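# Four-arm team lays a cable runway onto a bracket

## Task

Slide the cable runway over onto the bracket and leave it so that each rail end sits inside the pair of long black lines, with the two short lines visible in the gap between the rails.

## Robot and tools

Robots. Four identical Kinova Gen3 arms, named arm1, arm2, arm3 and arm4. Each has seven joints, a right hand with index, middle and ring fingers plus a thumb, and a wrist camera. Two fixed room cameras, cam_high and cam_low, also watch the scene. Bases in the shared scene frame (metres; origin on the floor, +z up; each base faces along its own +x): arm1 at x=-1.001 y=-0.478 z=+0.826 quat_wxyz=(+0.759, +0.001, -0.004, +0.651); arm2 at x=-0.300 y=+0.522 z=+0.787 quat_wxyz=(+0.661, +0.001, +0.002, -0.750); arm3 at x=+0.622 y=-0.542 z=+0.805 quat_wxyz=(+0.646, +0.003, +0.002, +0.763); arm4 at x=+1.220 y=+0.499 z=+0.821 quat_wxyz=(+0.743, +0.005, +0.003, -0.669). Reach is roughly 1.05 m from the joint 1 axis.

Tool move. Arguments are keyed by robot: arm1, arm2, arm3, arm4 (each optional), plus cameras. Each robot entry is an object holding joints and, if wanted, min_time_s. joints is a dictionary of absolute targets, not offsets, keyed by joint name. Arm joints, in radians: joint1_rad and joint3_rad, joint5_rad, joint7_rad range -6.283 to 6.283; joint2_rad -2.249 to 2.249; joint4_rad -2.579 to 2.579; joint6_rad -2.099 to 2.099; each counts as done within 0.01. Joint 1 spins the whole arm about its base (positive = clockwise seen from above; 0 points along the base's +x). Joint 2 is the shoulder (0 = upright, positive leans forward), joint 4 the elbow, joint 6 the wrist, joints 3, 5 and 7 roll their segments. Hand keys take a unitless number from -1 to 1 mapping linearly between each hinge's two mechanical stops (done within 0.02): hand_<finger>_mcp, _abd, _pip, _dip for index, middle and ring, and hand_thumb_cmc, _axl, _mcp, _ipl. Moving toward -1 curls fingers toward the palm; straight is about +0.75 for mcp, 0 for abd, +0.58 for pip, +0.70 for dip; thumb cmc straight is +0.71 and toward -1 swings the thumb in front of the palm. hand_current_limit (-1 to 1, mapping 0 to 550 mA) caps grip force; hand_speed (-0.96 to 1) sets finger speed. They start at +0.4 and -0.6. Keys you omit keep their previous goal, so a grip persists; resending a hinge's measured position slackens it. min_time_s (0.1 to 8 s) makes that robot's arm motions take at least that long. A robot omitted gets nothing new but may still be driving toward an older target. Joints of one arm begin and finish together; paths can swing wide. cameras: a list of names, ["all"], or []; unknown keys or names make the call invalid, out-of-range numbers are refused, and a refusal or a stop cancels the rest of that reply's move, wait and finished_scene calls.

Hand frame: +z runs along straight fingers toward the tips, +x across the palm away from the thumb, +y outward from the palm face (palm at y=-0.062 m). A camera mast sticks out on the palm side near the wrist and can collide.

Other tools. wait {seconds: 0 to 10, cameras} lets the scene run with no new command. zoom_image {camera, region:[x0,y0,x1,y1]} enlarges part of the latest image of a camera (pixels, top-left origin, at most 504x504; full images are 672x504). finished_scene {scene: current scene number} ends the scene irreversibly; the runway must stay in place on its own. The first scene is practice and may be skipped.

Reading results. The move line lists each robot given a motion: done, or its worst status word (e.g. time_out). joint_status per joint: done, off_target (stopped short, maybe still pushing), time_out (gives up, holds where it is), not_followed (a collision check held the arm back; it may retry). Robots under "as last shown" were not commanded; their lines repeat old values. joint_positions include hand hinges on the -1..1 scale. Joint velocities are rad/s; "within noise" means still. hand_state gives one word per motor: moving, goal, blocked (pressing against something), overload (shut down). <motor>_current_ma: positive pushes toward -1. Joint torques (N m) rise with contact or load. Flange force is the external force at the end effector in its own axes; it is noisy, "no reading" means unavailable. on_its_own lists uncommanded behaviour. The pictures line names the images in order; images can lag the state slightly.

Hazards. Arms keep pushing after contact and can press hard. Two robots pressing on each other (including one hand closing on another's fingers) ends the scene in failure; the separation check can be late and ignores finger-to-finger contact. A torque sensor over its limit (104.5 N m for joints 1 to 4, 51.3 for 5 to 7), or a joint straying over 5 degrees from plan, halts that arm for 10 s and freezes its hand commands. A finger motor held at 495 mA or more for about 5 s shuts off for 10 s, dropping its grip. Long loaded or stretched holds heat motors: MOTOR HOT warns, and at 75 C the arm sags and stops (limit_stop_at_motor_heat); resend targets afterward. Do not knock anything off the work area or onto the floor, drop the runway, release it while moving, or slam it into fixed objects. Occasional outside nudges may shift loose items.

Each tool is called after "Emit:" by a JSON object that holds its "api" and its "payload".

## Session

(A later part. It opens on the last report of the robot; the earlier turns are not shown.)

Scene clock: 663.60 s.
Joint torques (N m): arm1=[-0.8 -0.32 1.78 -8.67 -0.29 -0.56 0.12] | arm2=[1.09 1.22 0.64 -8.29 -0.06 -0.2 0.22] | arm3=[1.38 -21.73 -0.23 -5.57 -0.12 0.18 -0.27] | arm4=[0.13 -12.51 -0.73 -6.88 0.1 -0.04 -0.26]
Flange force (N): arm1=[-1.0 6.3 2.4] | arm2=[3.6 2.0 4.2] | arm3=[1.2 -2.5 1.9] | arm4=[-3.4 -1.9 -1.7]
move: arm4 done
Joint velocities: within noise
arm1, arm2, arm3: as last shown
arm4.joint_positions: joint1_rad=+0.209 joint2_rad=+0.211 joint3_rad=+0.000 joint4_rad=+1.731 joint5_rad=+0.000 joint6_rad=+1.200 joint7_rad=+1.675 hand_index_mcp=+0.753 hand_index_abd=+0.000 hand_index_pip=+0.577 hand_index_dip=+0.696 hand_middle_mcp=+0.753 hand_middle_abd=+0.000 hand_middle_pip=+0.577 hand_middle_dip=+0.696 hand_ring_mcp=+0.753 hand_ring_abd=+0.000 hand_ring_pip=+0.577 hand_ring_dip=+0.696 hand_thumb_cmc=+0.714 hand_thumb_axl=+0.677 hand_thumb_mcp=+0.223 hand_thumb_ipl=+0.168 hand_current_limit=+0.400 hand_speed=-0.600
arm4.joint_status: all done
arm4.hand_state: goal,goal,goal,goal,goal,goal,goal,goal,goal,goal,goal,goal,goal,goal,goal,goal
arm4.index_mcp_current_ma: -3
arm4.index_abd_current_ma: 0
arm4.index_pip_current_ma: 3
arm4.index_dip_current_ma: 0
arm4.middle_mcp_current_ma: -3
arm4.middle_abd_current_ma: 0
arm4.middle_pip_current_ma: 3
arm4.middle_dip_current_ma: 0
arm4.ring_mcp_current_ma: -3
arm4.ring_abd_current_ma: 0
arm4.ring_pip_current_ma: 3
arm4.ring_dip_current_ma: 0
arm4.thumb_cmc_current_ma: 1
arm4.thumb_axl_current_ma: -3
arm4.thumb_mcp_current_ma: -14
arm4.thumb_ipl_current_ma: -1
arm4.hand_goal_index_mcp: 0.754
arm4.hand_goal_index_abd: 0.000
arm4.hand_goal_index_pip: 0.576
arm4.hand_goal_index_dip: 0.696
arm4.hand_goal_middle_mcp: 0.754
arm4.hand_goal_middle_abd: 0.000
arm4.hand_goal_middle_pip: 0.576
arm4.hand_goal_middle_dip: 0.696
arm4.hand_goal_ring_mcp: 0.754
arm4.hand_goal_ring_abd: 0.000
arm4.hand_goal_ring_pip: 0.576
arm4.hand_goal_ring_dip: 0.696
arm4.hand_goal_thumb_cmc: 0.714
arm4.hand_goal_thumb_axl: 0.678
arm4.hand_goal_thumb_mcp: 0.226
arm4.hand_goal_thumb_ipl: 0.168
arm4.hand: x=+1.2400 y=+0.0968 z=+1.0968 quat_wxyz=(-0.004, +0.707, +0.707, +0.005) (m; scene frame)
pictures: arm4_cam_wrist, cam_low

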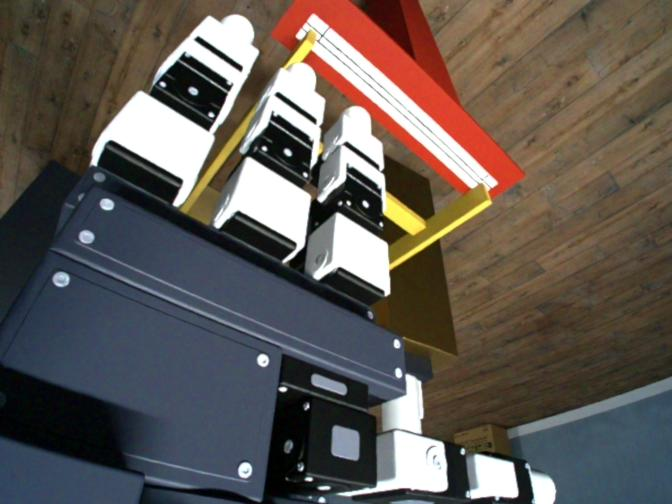

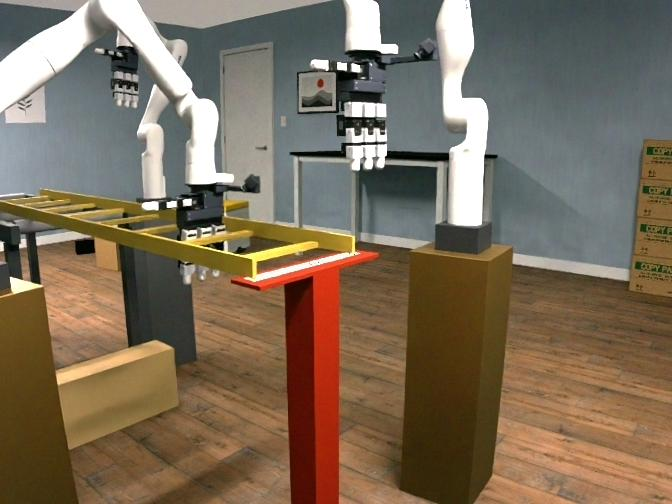

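Emit:
{"api": "wait", "payload": {"seconds": 0, "cameras": ["arm4_cam_wrist", "cam_low"]}}

Emit:
{"api": "zoom_image", "payload": {"camera": "arm4_cam_wrist", "region": [465, 160, 515, 210]}}

Emit:
{"api": "zoom_image", "payload": {"camera": "arm4_cam_wrist", "region": [285, 10, 335, 60]}}

Scene clock: 687.43 s.
Joint torques (N m): arm1=[-0.85 -0.27 1.78 -8.72 -0.28 -0.53 0.12] | arm2=[1.07 1.13 0.65 -8.32 0.04 -0.18 0.22] | arm3=[1.41 -21.65 -0.21 -5.48 -0.09 0.25 -0.19] | arm4=[0.15 -12.48 -0.7 -6.84 0.07 -0.03 -0.23]
Flange force (N): arm1=[-0.8 6.4 2.7] | arm2=[3.4 2.2 4.2] | arm3=[1.4 -2.7 1.8] | arm4=[-3.5 -1.7 -1.8]
Joint velocities: within noise
arm1.joint_positions: joint1_rad=-0.381 joint2_rad=-0.405 joint3_rad=-0.038 joint4_rad=+1.472 joint5_rad=+0.005 joint6_rad=+1.978 joint7_rad=+1.734 hand_index_mcp=+0.753 hand_index_abd=+0.000 hand_index_pip=+0.577 hand_index_dip=+0.696 hand_middle_mcp=+0.753 hand_middle_abd=+0.000 hand_middle_pip=+0.577 hand_middle_dip=+0.696 hand_ring_mcp=+0.753 hand_ring_abd=+0.000 hand_ring_pip=+0.577 hand_ring_dip=+0.696 hand_thumb_cmc=+0.714 hand_thumb_axl=+0.677 hand_thumb_mcp=+0.224 hand_thumb_ipl=+0.168 hand_current_limit=+0.400 hand_speed=-0.600
arm1.joint_status: not commanded
arm1.hand_state: goal,goal,goal,goal,goal,goal,goal,goal,goal,goal,goal,goal,goal,goal,goal,goal
arm1.index_mcp_current_ma: -1
arm1.index_abd_current_ma: 0
arm1.index_pip_current_ma: 1
arm1.index_dip_current_ma: 0
arm1.middle_mcp_current_ma: -1
arm1.middle_abd_current_ma: 0
arm1.middle_pip_current_ma: 1
arm1.middle_dip_current_ma: 0
arm1.ring_mcp_current_ma: -1
arm1.ring_abd_current_ma: 0
arm1.ring_pip_current_ma: 1
arm1.ring_dip_current_ma: 0
arm1.thumb_cmc_current_ma: 0
arm1.thumb_axl_current_ma: -1
arm1.thumb_mcp_current_ma: -3
arm1.thumb_ipl_current_ma: 0
arm1.hand_goal_index_mcp: 0.754
arm1.hand_goal_index_abd: 0.000
arm1.hand_goal_index_pip: 0.576
arm1.hand_goal_index_dip: 0.696
arm1.hand_goal_middle_mcp: 0.754
arm1.hand_goal_middle_abd: 0.000
arm1.hand_goal_middle_pip: 0.576
arm1.hand_goal_middle_dip: 0.696
arm1.hand_goal_ring_mcp: 0.754
arm1.hand_goal_ring_abd: 0.000
arm1.hand_goal_ring_pip: 0.576
arm1.hand_goal_ring_dip: 0.696
arm1.hand_goal_thumb_cmc: 0.714
arm1.hand_goal_thumb_axl: 0.678
arm1.hand_goal_thumb_mcp: 0.226
arm1.hand_goal_thumb_ipl: 0.168
arm1.hand: x=-1.1039 y=-0.3563 z=+1.3491 quat_wxyz=(+0.044, -0.839, +0.541, +0.029) (m; scene frame)
arm2.joint_positions: joint1_rad=-0.184 joint2_rad=-0.399 joint3_rad=-0.099 joint4_rad=+1.479 joint5_rad=-0.071 joint6_rad=+1.986 joint7_rad=+1.647 hand_index_mcp=+0.753 hand_index_abd=+0.000 hand_index_pip=+0.577 hand_index_dip=+0.696 hand_middle_mcp=+0.753 hand_middle_abd=+0.000 hand_middle_pip=+0.577 hand_middle_dip=+0.696 hand_ring_mcp=+0.753 hand_ring_abd=+0.000 hand_ring_pip=+0.577 hand_ring_dip=+0.696 hand_thumb_cmc=+0.714 hand_thumb_axl=+0.677 hand_thumb_mcp=+0.224 hand_thumb_ipl=+0.168 hand_current_limit=+0.400 hand_speed=-0.600
arm2.joint_status: not commanded
arm2.hand_state: goal,goal,goal,goal,goal,goal,goal,goal,goal,goal,goal,goal,goal,goal,goal,goal
arm2.index_mcp_current_ma: -2
arm2.index_abd_current_ma: 0
arm2.index_pip_current_ma: 1
arm2.index_dip_current_ma: 0
arm2.middle_mcp_current_ma: -2
arm2.middle_abd_current_ma: 0
arm2.middle_pip_current_ma: 1
arm2.middle_dip_current_ma: 0
arm2.ring_mcp_current_ma: -2
arm2.ring_abd_current_ma: 0
arm2.ring_pip_current_ma: 1
arm2.ring_dip_current_ma: 0
arm2.thumb_cmc_current_ma: 0
arm2.thumb_axl_current_ma: -1
arm2.thumb_mcp_current_ma: -7
arm2.thumb_ipl_current_ma: -1
arm2.hand_goal_index_mcp: 0.754
arm2.hand_goal_index_abd: 0.000
arm2.hand_goal_index_pip: 0.576
arm2.hand_goal_index_dip: 0.696
arm2.hand_goal_middle_mcp: 0.754
arm2.hand_goal_middle_abd: 0.000
arm2.hand_goal_middle_pip: 0.576
arm2.hand_goal_middle_dip: 0.696
arm2.hand_goal_ring_mcp: 0.754
arm2.hand_goal_ring_abd: 0.000
arm2.hand_goal_ring_pip: 0.576
arm2.hand_goal_ring_dip: 0.696
arm2.hand_goal_thumb_cmc: 0.714
arm2.hand_goal_thumb_axl: 0.678
arm2.hand_goal_thumb_mcp: 0.226
arm2.hand_goal_thumb_ipl: 0.168
arm2.hand: x=-0.1868 y=+0.3861 z=+1.3093 quat_wxyz=(+0.034, +0.610, +0.792, -0.015) (m; scene frame)
arm3.joint_positions: joint1_rad=+0.383 joint2_rad=+0.921 joint3_rad=+0.000 joint4_rad=+1.503 joint5_rad=+0.000 joint6_rad=+0.717 joint7_rad=+4.930 hand_index_mcp=+0.897 hand_index_abd=+0.003 hand_index_pip=+0.573 hand_index_dip=+0.694 hand_middle_mcp=+0.897 hand_middle_abd=+0.004 hand_middle_pip=+0.573 hand_middle_dip=+0.694 hand_ring_mcp=+0.897 hand_ring_abd=+0.004 hand_ring_pip=+0.574 hand_ring_dip=+0.694 hand_thumb_cmc=+0.714 hand_thumb_axl=+0.677 hand_thumb_mcp=+0.223 hand_thumb_ipl=+0.168 hand_current_limit=+0.750 hand_speed=-0.600
arm3.joint_status: not commanded
arm3.hand_state: goal,goal,goal,goal,goal,goal,goal,goal,goal,goal,goal,goal,goal,goal,goal,goal
arm3.index_mcp_current_ma: -6
arm3.index_abd_current_ma: 5
arm3.index_pip_current_ma: -9
arm3.index_dip_current_ma: -4
arm3.middle_mcp_current_ma: -6
arm3.middle_abd_current_ma: 6
arm3.middle_pip_current_ma: -9
arm3.middle_dip_current_ma: -4
arm3.ring_mcp_current_ma: -7
arm3.ring_abd_current_ma: 6
arm3.ring_pip_current_ma: -8
arm3.ring_dip_current_ma: -4
arm3.thumb_cmc_current_ma: 0
arm3.thumb_axl_current_ma: -1
arm3.thumb_mcp_current_ma: -6
arm3.thumb_ipl_current_ma: 0
arm3.hand_goal_index_mcp: 0.900
arm3.hand_goal_index_abd: 0.000
arm3.hand_goal_index_pip: 0.578
arm3.hand_goal_index_dip: 0.696
arm3.hand_goal_middle_mcp: 0.900
arm3.hand_goal_middle_abd: 0.000
arm3.hand_goal_middle_pip: 0.578
arm3.hand_goal_middle_dip: 0.696
arm3.hand_goal_ring_mcp: 0.900
arm3.hand_goal_ring_abd: 0.000
arm3.hand_goal_ring_pip: 0.578
arm3.hand_goal_ring_dip: 0.696
arm3.hand_goal_thumb_cmc: 0.714
arm3.hand_goal_thumb_axl: 0.678
arm3.hand_goal_thumb_mcp: 0.226
arm3.hand_goal_thumb_ipl: 0.168
arm3.hand: x=+0.8475 y=-0.0409 z=+0.8039 quat_wxyz=(+0.003, -0.707, -0.707, +0.003) (m; scene frame)
arm4.joint_positions: joint1_rad=+0.209 joint2_rad=+0.211 joint3_rad=+0.000 joint4_rad=+1.731 joint5_rad=+0.000 joint6_rad=+1.200 joint7_rad=+1.675 hand_index_mcp=+0.753 hand_index_abd=+0.000 hand_index_pip=+0.577 hand_index_dip=+0.696 hand_middle_mcp=+0.753 hand_middle_abd=+0.000 hand_middle_pip=+0.577 hand_middle_dip=+0.696 hand_ring_mcp=+0.753 hand_ring_abd=+0.000 hand_ring_pip=+0.577 hand_ring_dip=+0.696 hand_thumb_cmc=+0.714 hand_thumb_axl=+0.677 hand_thumb_mcp=+0.223 hand_thumb_ipl=+0.168 hand_current_limit=+0.400 hand_speed=-0.600
arm4.joint_status: all done
arm4.hand_state: goal,goal,goal,goal,goal,goal,goal,goal,goal,goal,goal,goal,goal,goal,goal,goal
arm4.index_mcp_current_ma: -3
arm4.index_abd_current_ma: 0
arm4.index_pip_current_ma: 3
arm4.index_dip_current_ma: 0
arm4.middle_mcp_current_ma: -3
arm4.middle_abd_current_ma: 0
arm4.middle_pip_current_ma: 3
arm4.middle_dip_current_ma: 0
arm4.ring_mcp_current_ma: -3
arm4.ring_abd_current_ma: 0
arm4.ring_pip_current_ma: 3
arm4.ring_dip_current_ma: 0
arm4.thumb_cmc_current_ma: 1
arm4.thumb_axl_current_ma: -3
arm4.thumb_mcp_current_ma: -14
arm4.thumb_ipl_current_ma: -1
arm4.hand_goal_index_mcp: 0.754
arm4.hand_goal_index_abd: 0.000
arm4.hand_goal_index_pip: 0.576
arm4.hand_goal_index_dip: 0.696
arm4.hand_goal_middle_mcp: 0.754
arm4.hand_goal_middle_abd: 0.000
arm4.hand_goal_middle_pip: 0.576
arm4.hand_goal_middle_dip: 0.696
arm4.hand_goal_ring_mcp: 0.754
arm4.hand_goal_ring_abd: 0.000
arm4.hand_goal_ring_pip: 0.576
arm4.hand_goal_ring_dip: 0.696
arm4.hand_goal_thumb_cmc: 0.714
arm4.hand_goal_thumb_axl: 0.678
arm4.hand_goal_thumb_mcp: 0.226
arm4.hand_goal_thumb_ipl: 0.168
arm4.hand: x=+1.2400 y=+0.0968 z=+1.0968 quat_wxyz=(-0.004, +0.707, +0.707, +0.005) (m; scene frame)
pictures: arm4_cam_wrist, cam_low

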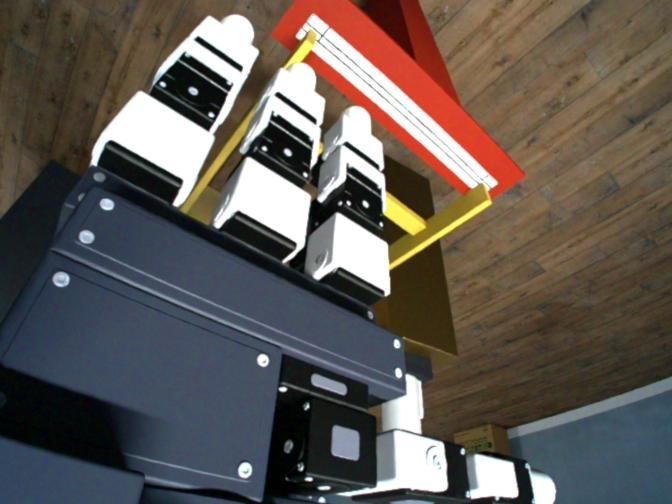

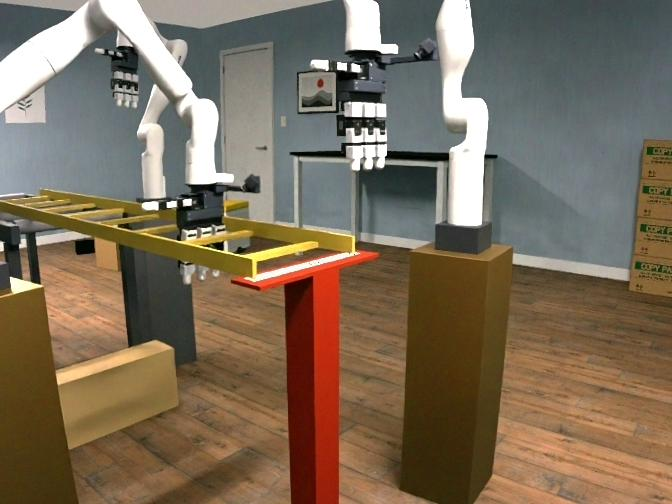

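Scaled by 10.080 from the camera's 672x504 image, which has a finer 960x720 frame.

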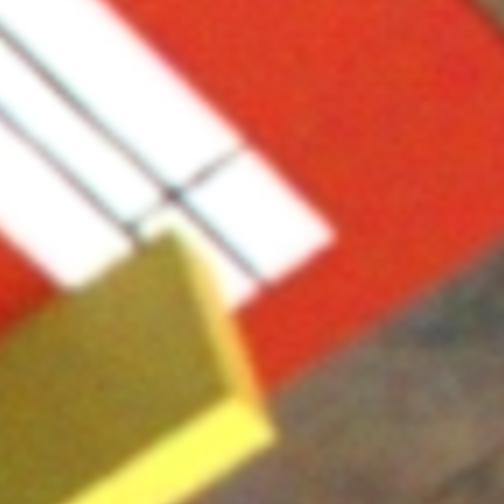

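Scaled by 10.080 from the camera's 672x504 image, which has a finer 960x720 frame.

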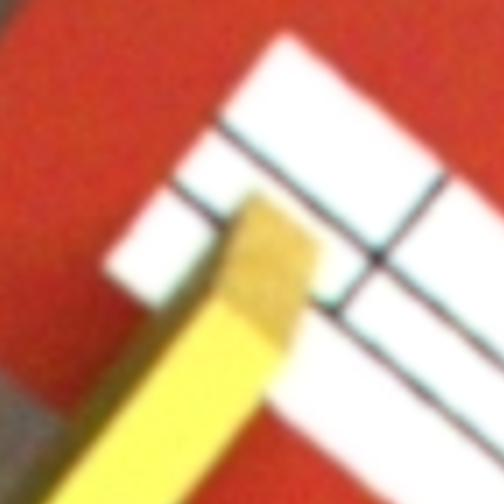

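Emit:
{"api": "wait", "payload": {"seconds": 0, "cameras": ["arm3_cam_wrist", "cam_high"]}}

Emit:
{"api": "zoom_image", "payload": {"camera": "cam_high", "region": [330, 180, 530, 330]}}

Scene clock: 726.07 s.
Joint torques (N m): arm1=[-0.9 -0.38 1.81 -8.68 -0.28 -0.5 0.12] | arm2=[1.06 1.18 0.65 -8.29 -0.06 -0.18 0.27] | arm3=[1.42 -21.61 -0.23 -5.46 -0.04 0.21 -0.27] | arm4=[0.1 -12.47 -0.68 -6.91 0.09 -0.02 -0.26]
Flange force (N): arm1=[-1.1 6.5 2.6] | arm2=[3.4 2.2 4.2] | arm3=[1.5 -2.5 1.7] | arm4=[-3.2 -1.8 -1.6]
Joint velocities: within noise
arm1.joint_positions: joint1_rad=-0.381 joint2_rad=-0.405 joint3_rad=-0.038 joint4_rad=+1.472 joint5_rad=+0.005 joint6_rad=+1.978 joint7_rad=+1.734 hand_index_mcp=+0.753 hand_index_abd=+0.000 hand_index_pip=+0.577 hand_index_dip=+0.696 hand_middle_mcp=+0.753 hand_middle_abd=+0.000 hand_middle_pip=+0.577 hand_middle_dip=+0.696 hand_ring_mcp=+0.753 hand_ring_abd=+0.000 hand_ring_pip=+0.577 hand_ring_dip=+0.696 hand_thumb_cmc=+0.714 hand_thumb_axl=+0.677 hand_thumb_mcp=+0.224 hand_thumb_ipl=+0.168 hand_current_limit=+0.400 hand_speed=-0.600
arm1.joint_status: not commanded
arm1.hand_state: goal,goal,goal,goal,goal,goal,goal,goal,goal,goal,goal,goal,goal,goal,goal,goal
arm1.index_mcp_current_ma: -1
arm1.index_abd_current_ma: 0
arm1.index_pip_current_ma: 1
arm1.index_dip_current_ma: 0
arm1.middle_mcp_current_ma: -1
arm1.middle_abd_current_ma: 0
arm1.middle_pip_current_ma: 1
arm1.middle_dip_current_ma: 0
arm1.ring_mcp_current_ma: -1
arm1.ring_abd_current_ma: 0
arm1.ring_pip_current_ma: 1
arm1.ring_dip_current_ma: 0
arm1.thumb_cmc_current_ma: 0
arm1.thumb_axl_current_ma: -1
arm1.thumb_mcp_current_ma: -3
arm1.thumb_ipl_current_ma: 0
arm1.hand_goal_index_mcp: 0.754
arm1.hand_goal_index_abd: 0.000
arm1.hand_goal_index_pip: 0.576
arm1.hand_goal_index_dip: 0.696
arm1.hand_goal_middle_mcp: 0.754
arm1.hand_goal_middle_abd: 0.000
arm1.hand_goal_middle_pip: 0.576
arm1.hand_goal_middle_dip: 0.696
arm1.hand_goal_ring_mcp: 0.754
arm1.hand_goal_ring_abd: 0.000
arm1.hand_goal_ring_pip: 0.576
arm1.hand_goal_ring_dip: 0.696
arm1.hand_goal_thumb_cmc: 0.714
arm1.hand_goal_thumb_axl: 0.678
arm1.hand_goal_thumb_mcp: 0.226
arm1.hand_goal_thumb_ipl: 0.168
arm1.hand: x=-1.1039 y=-0.3563 z=+1.3491 quat_wxyz=(+0.044, -0.839, +0.541, +0.029) (m; scene frame)
arm2.joint_positions: joint1_rad=-0.184 joint2_rad=-0.399 joint3_rad=-0.099 joint4_rad=+1.479 joint5_rad=-0.071 joint6_rad=+1.986 joint7_rad=+1.647 hand_index_mcp=+0.753 hand_index_abd=+0.000 hand_index_pip=+0.577 hand_index_dip=+0.696 hand_middle_mcp=+0.753 hand_middle_abd=+0.000 hand_middle_pip=+0.577 hand_middle_dip=+0.696 hand_ring_mcp=+0.753 hand_ring_abd=+0.000 hand_ring_pip=+0.577 hand_ring_dip=+0.696 hand_thumb_cmc=+0.714 hand_thumb_axl=+0.677 hand_thumb_mcp=+0.224 hand_thumb_ipl=+0.168 hand_current_limit=+0.400 hand_speed=-0.600
arm2.joint_status: not commanded
arm2.hand_state: goal,goal,goal,goal,goal,goal,goal,goal,goal,goal,goal,goal,goal,goal,goal,goal
arm2.index_mcp_current_ma: -2
arm2.index_abd_current_ma: 0
arm2.index_pip_current_ma: 1
arm2.index_dip_current_ma: 0
arm2.middle_mcp_current_ma: -2
arm2.middle_abd_current_ma: 0
arm2.middle_pip_current_ma: 1
arm2.middle_dip_current_ma: 0
arm2.ring_mcp_current_ma: -2
arm2.ring_abd_current_ma: 0
arm2.ring_pip_current_ma: 1
arm2.ring_dip_current_ma: 0
arm2.thumb_cmc_current_ma: 0
arm2.thumb_axl_current_ma: -1
arm2.thumb_mcp_current_ma: -7
arm2.thumb_ipl_current_ma: -1
arm2.hand_goal_index_mcp: 0.754
arm2.hand_goal_index_abd: 0.000
arm2.hand_goal_index_pip: 0.576
arm2.hand_goal_index_dip: 0.696
arm2.hand_goal_middle_mcp: 0.754
arm2.hand_goal_middle_abd: 0.000
arm2.hand_goal_middle_pip: 0.576
arm2.hand_goal_middle_dip: 0.696
arm2.hand_goal_ring_mcp: 0.754
arm2.hand_goal_ring_abd: 0.000
arm2.hand_goal_ring_pip: 0.576
arm2.hand_goal_ring_dip: 0.696
arm2.hand_goal_thumb_cmc: 0.714
arm2.hand_goal_thumb_axl: 0.678
arm2.hand_goal_thumb_mcp: 0.226
arm2.hand_goal_thumb_ipl: 0.168
arm2.hand: x=-0.1868 y=+0.3861 z=+1.3093 quat_wxyz=(+0.034, +0.610, +0.792, -0.015) (m; scene frame)
arm3.joint_positions: joint1_rad=+0.383 joint2_rad=+0.921 joint3_rad=+0.000 joint4_rad=+1.503 joint5_rad=+0.000 joint6_rad=+0.717 joint7_rad=+4.930 hand_index_mcp=+0.897 hand_index_abd=+0.003 hand_index_pip=+0.573 hand_index_dip=+0.694 hand_middle_mcp=+0.897 hand_middle_abd=+0.004 hand_middle_pip=+0.573 hand_middle_dip=+0.694 hand_ring_mcp=+0.897 hand_ring_abd=+0.004 hand_ring_pip=+0.574 hand_ring_dip=+0.694 hand_thumb_cmc=+0.714 hand_thumb_axl=+0.677 hand_thumb_mcp=+0.223 hand_thumb_ipl=+0.168 hand_current_limit=+0.750 hand_speed=-0.600
arm3.joint_status: not commanded
arm3.hand_state: goal,goal,goal,goal,goal,goal,goal,goal,goal,goal,goal,goal,goal,goal,goal,goal
arm3.index_mcp_current_ma: -6
arm3.index_abd_current_ma: 5
arm3.index_pip_current_ma: -9
arm3.index_dip_current_ma: -4
arm3.middle_mcp_current_ma: -6
arm3.middle_abd_current_ma: 6
arm3.middle_pip_current_ma: -9
arm3.middle_dip_current_ma: -4
arm3.ring_mcp_current_ma: -7
arm3.ring_abd_current_ma: 6
arm3.ring_pip_current_ma: -8
arm3.ring_dip_current_ma: -4
arm3.thumb_cmc_current_ma: 0
arm3.thumb_axl_current_ma: -1
arm3.thumb_mcp_current_ma: -6
arm3.thumb_ipl_current_ma: 0
arm3.hand_goal_index_mcp: 0.900
arm3.hand_goal_index_abd: 0.000
arm3.hand_goal_index_pip: 0.578
arm3.hand_goal_index_dip: 0.696
arm3.hand_goal_middle_mcp: 0.900
arm3.hand_goal_middle_abd: 0.000
arm3.hand_goal_middle_pip: 0.578
arm3.hand_goal_middle_dip: 0.696
arm3.hand_goal_ring_mcp: 0.900
arm3.hand_goal_ring_abd: 0.000
arm3.hand_goal_ring_pip: 0.578
arm3.hand_goal_ring_dip: 0.696
arm3.hand_goal_thumb_cmc: 0.714
arm3.hand_goal_thumb_axl: 0.678
arm3.hand_goal_thumb_mcp: 0.226
arm3.hand_goal_thumb_ipl: 0.168
arm3.hand: x=+0.8475 y=-0.0409 z=+0.8039 quat_wxyz=(+0.003, -0.707, -0.707, +0.003) (m; scene frame)
arm4.joint_positions: joint1_rad=+0.209 joint2_rad=+0.211 joint3_rad=+0.000 joint4_rad=+1.731 joint5_rad=+0.000 joint6_rad=+1.200 joint7_rad=+1.675 hand_index_mcp=+0.753 hand_index_abd=+0.000 hand_index_pip=+0.577 hand_index_dip=+0.696 hand_middle_mcp=+0.753 hand_middle_abd=+0.000 hand_middle_pip=+0.577 hand_middle_dip=+0.696 hand_ring_mcp=+0.753 hand_ring_abd=+0.000 hand_ring_pip=+0.577 hand_ring_dip=+0.696 hand_thumb_cmc=+0.714 hand_thumb_axl=+0.677 hand_thumb_mcp=+0.223 hand_thumb_ipl=+0.168 hand_current_limit=+0.400 hand_speed=-0.600
arm4.joint_status: all done
arm4.hand_state: goal,goal,goal,goal,goal,goal,goal,goal,goal,goal,goal,goal,goal,goal,goal,goal
arm4.index_mcp_current_ma: -3
arm4.index_abd_current_ma: 0
arm4.index_pip_current_ma: 3
arm4.index_dip_current_ma: 0
arm4.middle_mcp_current_ma: -3
arm4.middle_abd_current_ma: 0
arm4.middle_pip_current_ma: 3
arm4.middle_dip_current_ma: 0
arm4.ring_mcp_current_ma: -3
arm4.ring_abd_current_ma: 0
arm4.ring_pip_current_ma: 3
arm4.ring_dip_current_ma: 0
arm4.thumb_cmc_current_ma: 1
arm4.thumb_axl_current_ma: -3
arm4.thumb_mcp_current_ma: -14
arm4.thumb_ipl_current_ma: -1
arm4.hand_goal_index_mcp: 0.754
arm4.hand_goal_index_abd: 0.000
arm4.hand_goal_index_pip: 0.576
arm4.hand_goal_index_dip: 0.696
arm4.hand_goal_middle_mcp: 0.754
arm4.hand_goal_middle_abd: 0.000
arm4.hand_goal_middle_pip: 0.576
arm4.hand_goal_middle_dip: 0.696
arm4.hand_goal_ring_mcp: 0.754
arm4.hand_goal_ring_abd: 0.000
arm4.hand_goal_ring_pip: 0.576
arm4.hand_goal_ring_dip: 0.696
arm4.hand_goal_thumb_cmc: 0.714
arm4.hand_goal_thumb_axl: 0.678
arm4.hand_goal_thumb_mcp: 0.226
arm4.hand_goal_thumb_ipl: 0.168
arm4.hand: x=+1.2400 y=+0.0968 z=+1.0968 quat_wxyz=(-0.004, +0.707, +0.707, +0.005) (m; scene frame)
pictures: arm3_cam_wrist, cam_high

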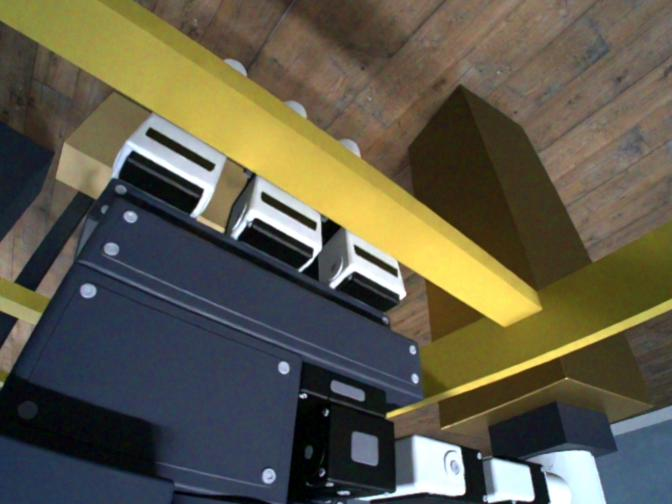

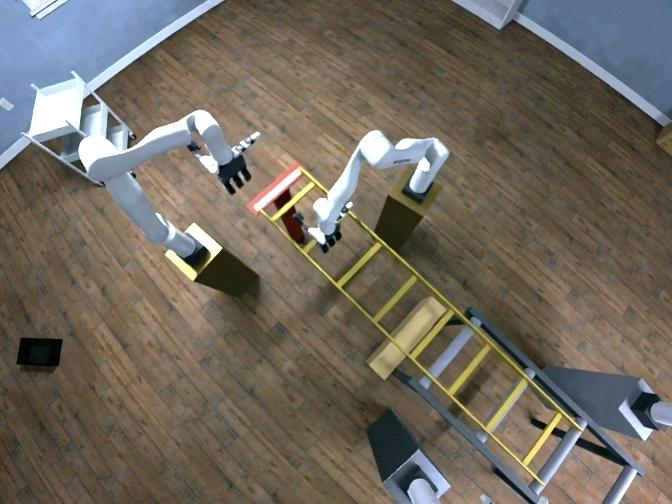

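Scaled by 2.520 from the camera's 672x504 image, which has a finer 960x720 frame.

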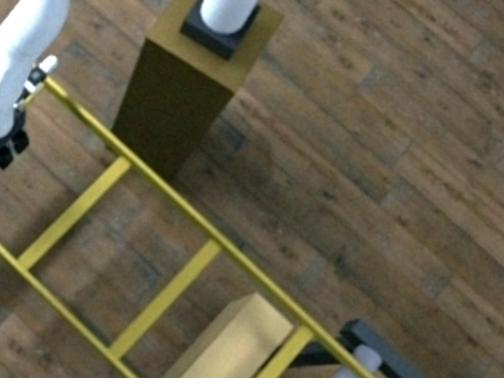

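Emit:
{"api": "move", "payload": {"arm3": {"joints": {"joint1_rad": 0.3360, "joint2_rad": 0.9136, "joint4_rad": 1.5288, "joint6_rad": 0.6991, "joint7_rad": 4.8827}, "min_time_s": 1.5}, "cameras": ["arm3_cam_wrist"]}}

Scene clock: 740.83 s.
Joint torques (N m): arm1=[-0.76 -0.4 1.73 -8.71 -0.33 -0.58 0.1] | arm2=[1.05 1.19 0.64 -8.32 -0.06 -0.23 0.24] | arm3=[1.46 -21.54 -0.28 -5.29 -0.08 0.22 -0.26] | arm4=[0.09 -12.49 -0.68 -6.85 0.08 0.01 -0.23]
Flange force (N): arm1=[-1.0 6.1 2.4] | arm2=[3.5 2.1 4.1] | arm3=[1.7 -2.7 2.0] | arm4=[-3.4 -1.8 -1.7]
move: arm3 done
Joint velocities: within noise
arm1, arm2, arm4: as last shown
arm3.joint_positions: joint1_rad=+0.336 joint2_rad=+0.914 joint3_rad=+0.000 joint4_rad=+1.529 joint5_rad=+0.000 joint6_rad=+0.699 joint7_rad=+4.883 hand_index_mcp=+0.897 hand_index_abd=+0.003 hand_index_pip=+0.573 hand_index_dip=+0.694 hand_middle_mcp=+0.897 hand_middle_abd=+0.003 hand_middle_pip=+0.573 hand_middle_dip=+0.694 hand_ring_mcp=+0.897 hand_ring_abd=+0.004 hand_ring_pip=+0.574 hand_ring_dip=+0.694 hand_thumb_cmc=+0.714 hand_thumb_axl=+0.677 hand_thumb_mcp=+0.223 hand_thumb_ipl=+0.168 hand_current_limit=+0.750 hand_speed=-0.600
arm3.joint_status: all done
arm3.hand_state: goal,goal,goal,goal,goal,goal,goal,goal,goal,goal,goal,goal,goal,goal,goal,goal
arm3.index_mcp_current_ma: -6
arm3.index_abd_current_ma: 5
arm3.index_pip_current_ma: -9
arm3.index_dip_current_ma: -4
arm3.middle_mcp_current_ma: -6
arm3.middle_abd_current_ma: 6
arm3.middle_pip_current_ma: -9
arm3.middle_dip_current_ma: -4
arm3.ring_mcp_current_ma: -7
arm3.ring_abd_current_ma: 6
arm3.ring_pip_current_ma: -8
arm3.ring_dip_current_ma: -4
arm3.thumb_cmc_current_ma: 0
arm3.thumb_axl_current_ma: -1
arm3.thumb_mcp_current_ma: -6
arm3.thumb_ipl_current_ma: 0
arm3.hand_goal_index_mcp: 0.900
arm3.hand_goal_index_abd: 0.000
arm3.hand_goal_index_pip: 0.578
arm3.hand_goal_index_dip: 0.696
arm3.hand_goal_middle_mcp: 0.900
arm3.hand_goal_middle_abd: 0.000
arm3.hand_goal_middle_pip: 0.578
arm3.hand_goal_middle_dip: 0.696
arm3.hand_goal_ring_mcp: 0.900
arm3.hand_goal_ring_abd: 0.000
arm3.hand_goal_ring_pip: 0.578
arm3.hand_goal_ring_dip: 0.696
arm3.hand_goal_thumb_cmc: 0.714
arm3.hand_goal_thumb_axl: 0.678
arm3.hand_goal_thumb_mcp: 0.226
arm3.hand_goal_thumb_ipl: 0.168
arm3.hand: x=+0.8216 y=-0.0409 z=+0.8031 quat_wxyz=(+0.003, -0.707, -0.707, +0.003) (m; scene frame)
pictures: arm3_cam_wrist

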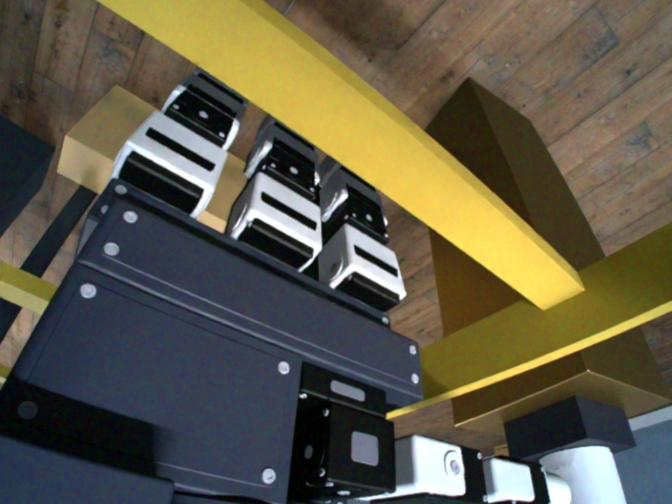

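Emit:
{"api": "move", "payload": {"arm3": {"joints": {"joint2_rad": 0.6141, "joint4_rad": 1.3275, "joint6_rad": 1.1999}, "min_time_s": 2}, "cameras": ["arm4_cam_wrist", "arm3_cam_wrist", "cam_low"]}}

Emit:
{"api": "zoom_image", "payload": {"camera": "arm4_cam_wrist", "region": [465, 160, 515, 210]}}

Emit:
{"api": "zoom_image", "payload": {"camera": "arm4_cam_wrist", "region": [285, 10, 335, 60]}}

Scene clock: 752.07 s.
Joint torques (N m): arm1=[-0.87 -0.35 1.8 -8.67 -0.28 -0.61 0.08] | arm2=[1.06 1.19 0.7 -8.32 -0.03 -0.19 0.25] | arm3=[1.44 -19.68 -0.43 -7.84 -0.07 0.21 -0.23] | arm4=[0.09 -12.5 -0.72 -6.89 0.09 -0.02 -0.25]
Flange force (N): arm1=[-0.9 6.3 2.2] | arm2=[3.5 2.4 4.2] | arm3=[1.7 -2.1 1.2] | arm4=[-3.3 -1.9 -1.6]
move: arm3 done
Joint velocities: within noise
arm1, arm2, arm4: as last shown
arm3.joint_positions: joint1_rad=+0.336 joint2_rad=+0.614 joint3_rad=+0.000 joint4_rad=+1.328 joint5_rad=+0.000 joint6_rad=+1.200 joint7_rad=+4.883 hand_index_mcp=+0.897 hand_index_abd=+0.003 hand_index_pip=+0.573 hand_index_dip=+0.694 hand_middle_mcp=+0.897 hand_middle_abd=+0.003 hand_middle_pip=+0.573 hand_middle_dip=+0.694 hand_ring_mcp=+0.897 hand_ring_abd=+0.003 hand_ring_pip=+0.574 hand_ring_dip=+0.694 hand_thumb_cmc=+0.714 hand_thumb_axl=+0.677 hand_thumb_mcp=+0.223 hand_thumb_ipl=+0.168 hand_current_limit=+0.750 hand_speed=-0.600
arm3.joint_status: all done
arm3.hand_state: goal,goal,goal,goal,goal,goal,goal,goal,goal,goal,goal,goal,goal,goal,goal,goal
arm3.index_mcp_current_ma: -6
arm3.index_abd_current_ma: 4
arm3.index_pip_current_ma: -9
arm3.index_dip_current_ma: -4
arm3.middle_mcp_current_ma: -6
arm3.middle_abd_current_ma: 5
arm3.middle_pip_current_ma: -9
arm3.middle_dip_current_ma: -4
arm3.ring_mcp_current_ma: -7
arm3.ring_abd_current_ma: 6
arm3.ring_pip_current_ma: -8
arm3.ring_dip_current_ma: -4
arm3.thumb_cmc_current_ma: 0
arm3.thumb_axl_current_ma: -1
arm3.thumb_mcp_current_ma: -6
arm3.thumb_ipl_current_ma: 0
arm3.hand_goal_index_mcp: 0.900
arm3.hand_goal_index_abd: 0.000
arm3.hand_goal_index_pip: 0.578
arm3.hand_goal_index_dip: 0.696
arm3.hand_goal_middle_mcp: 0.900
arm3.hand_goal_middle_abd: 0.000
arm3.hand_goal_middle_pip: 0.578
arm3.hand_goal_middle_dip: 0.696
arm3.hand_goal_ring_mcp: 0.900
arm3.hand_goal_ring_abd: 0.000
arm3.hand_goal_ring_pip: 0.578
arm3.hand_goal_ring_dip: 0.696
arm3.hand_goal_thumb_cmc: 0.714
arm3.hand_goal_thumb_axl: 0.678
arm3.hand_goal_thumb_mcp: 0.226
arm3.hand_goal_thumb_ipl: 0.168
arm3.hand: x=+0.8232 y=-0.0410 z=+1.0166 quat_wxyz=(+0.003, -0.707, -0.707, +0.003) (m; scene frame)
pictures: arm3_cam_wrist, arm4_cam_wrist, cam_low

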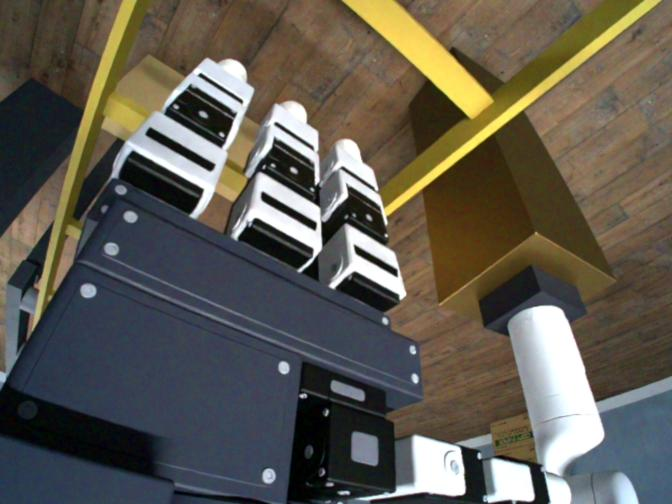

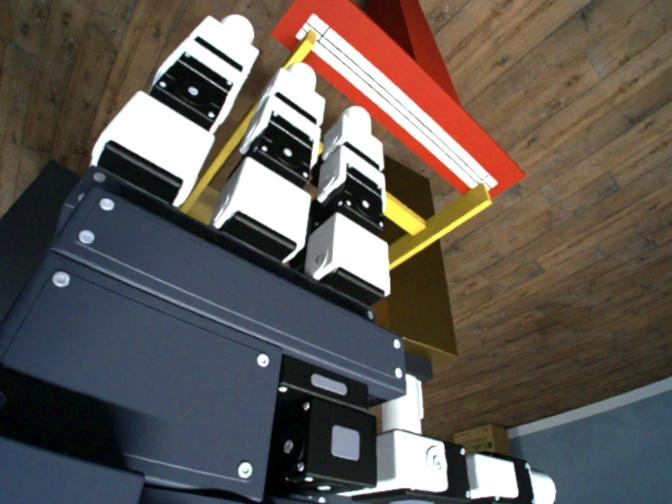

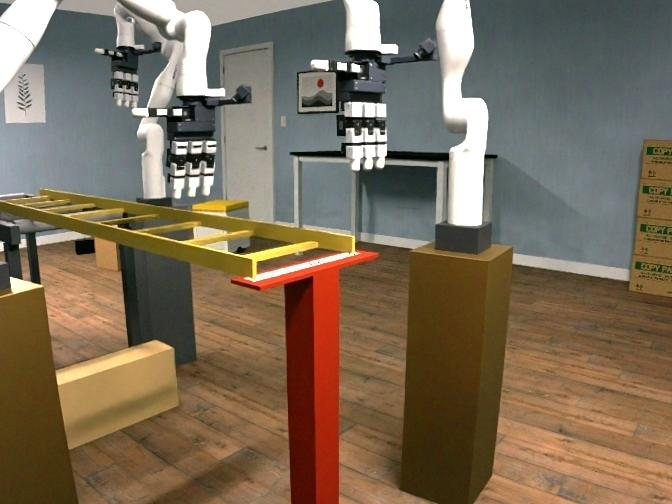

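Scaled by 10.080 from the camera's 672x504 image, which has a finer 960x720 frame.

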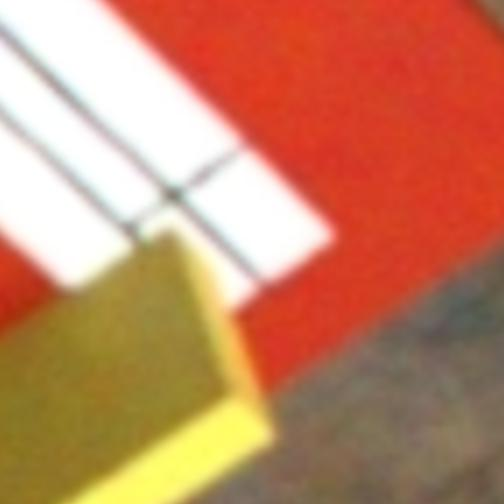

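Scaled by 10.080 from the camera's 672x504 image, which has a finer 960x720 frame.

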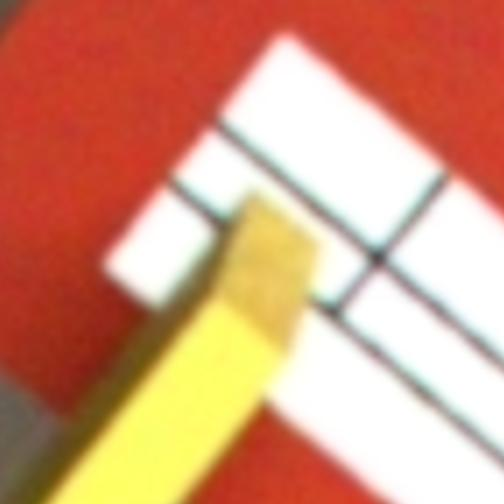

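Emit:
{"api": "finished_scene", "payload": {"scene": 2}}

The scene is finished: the task was done.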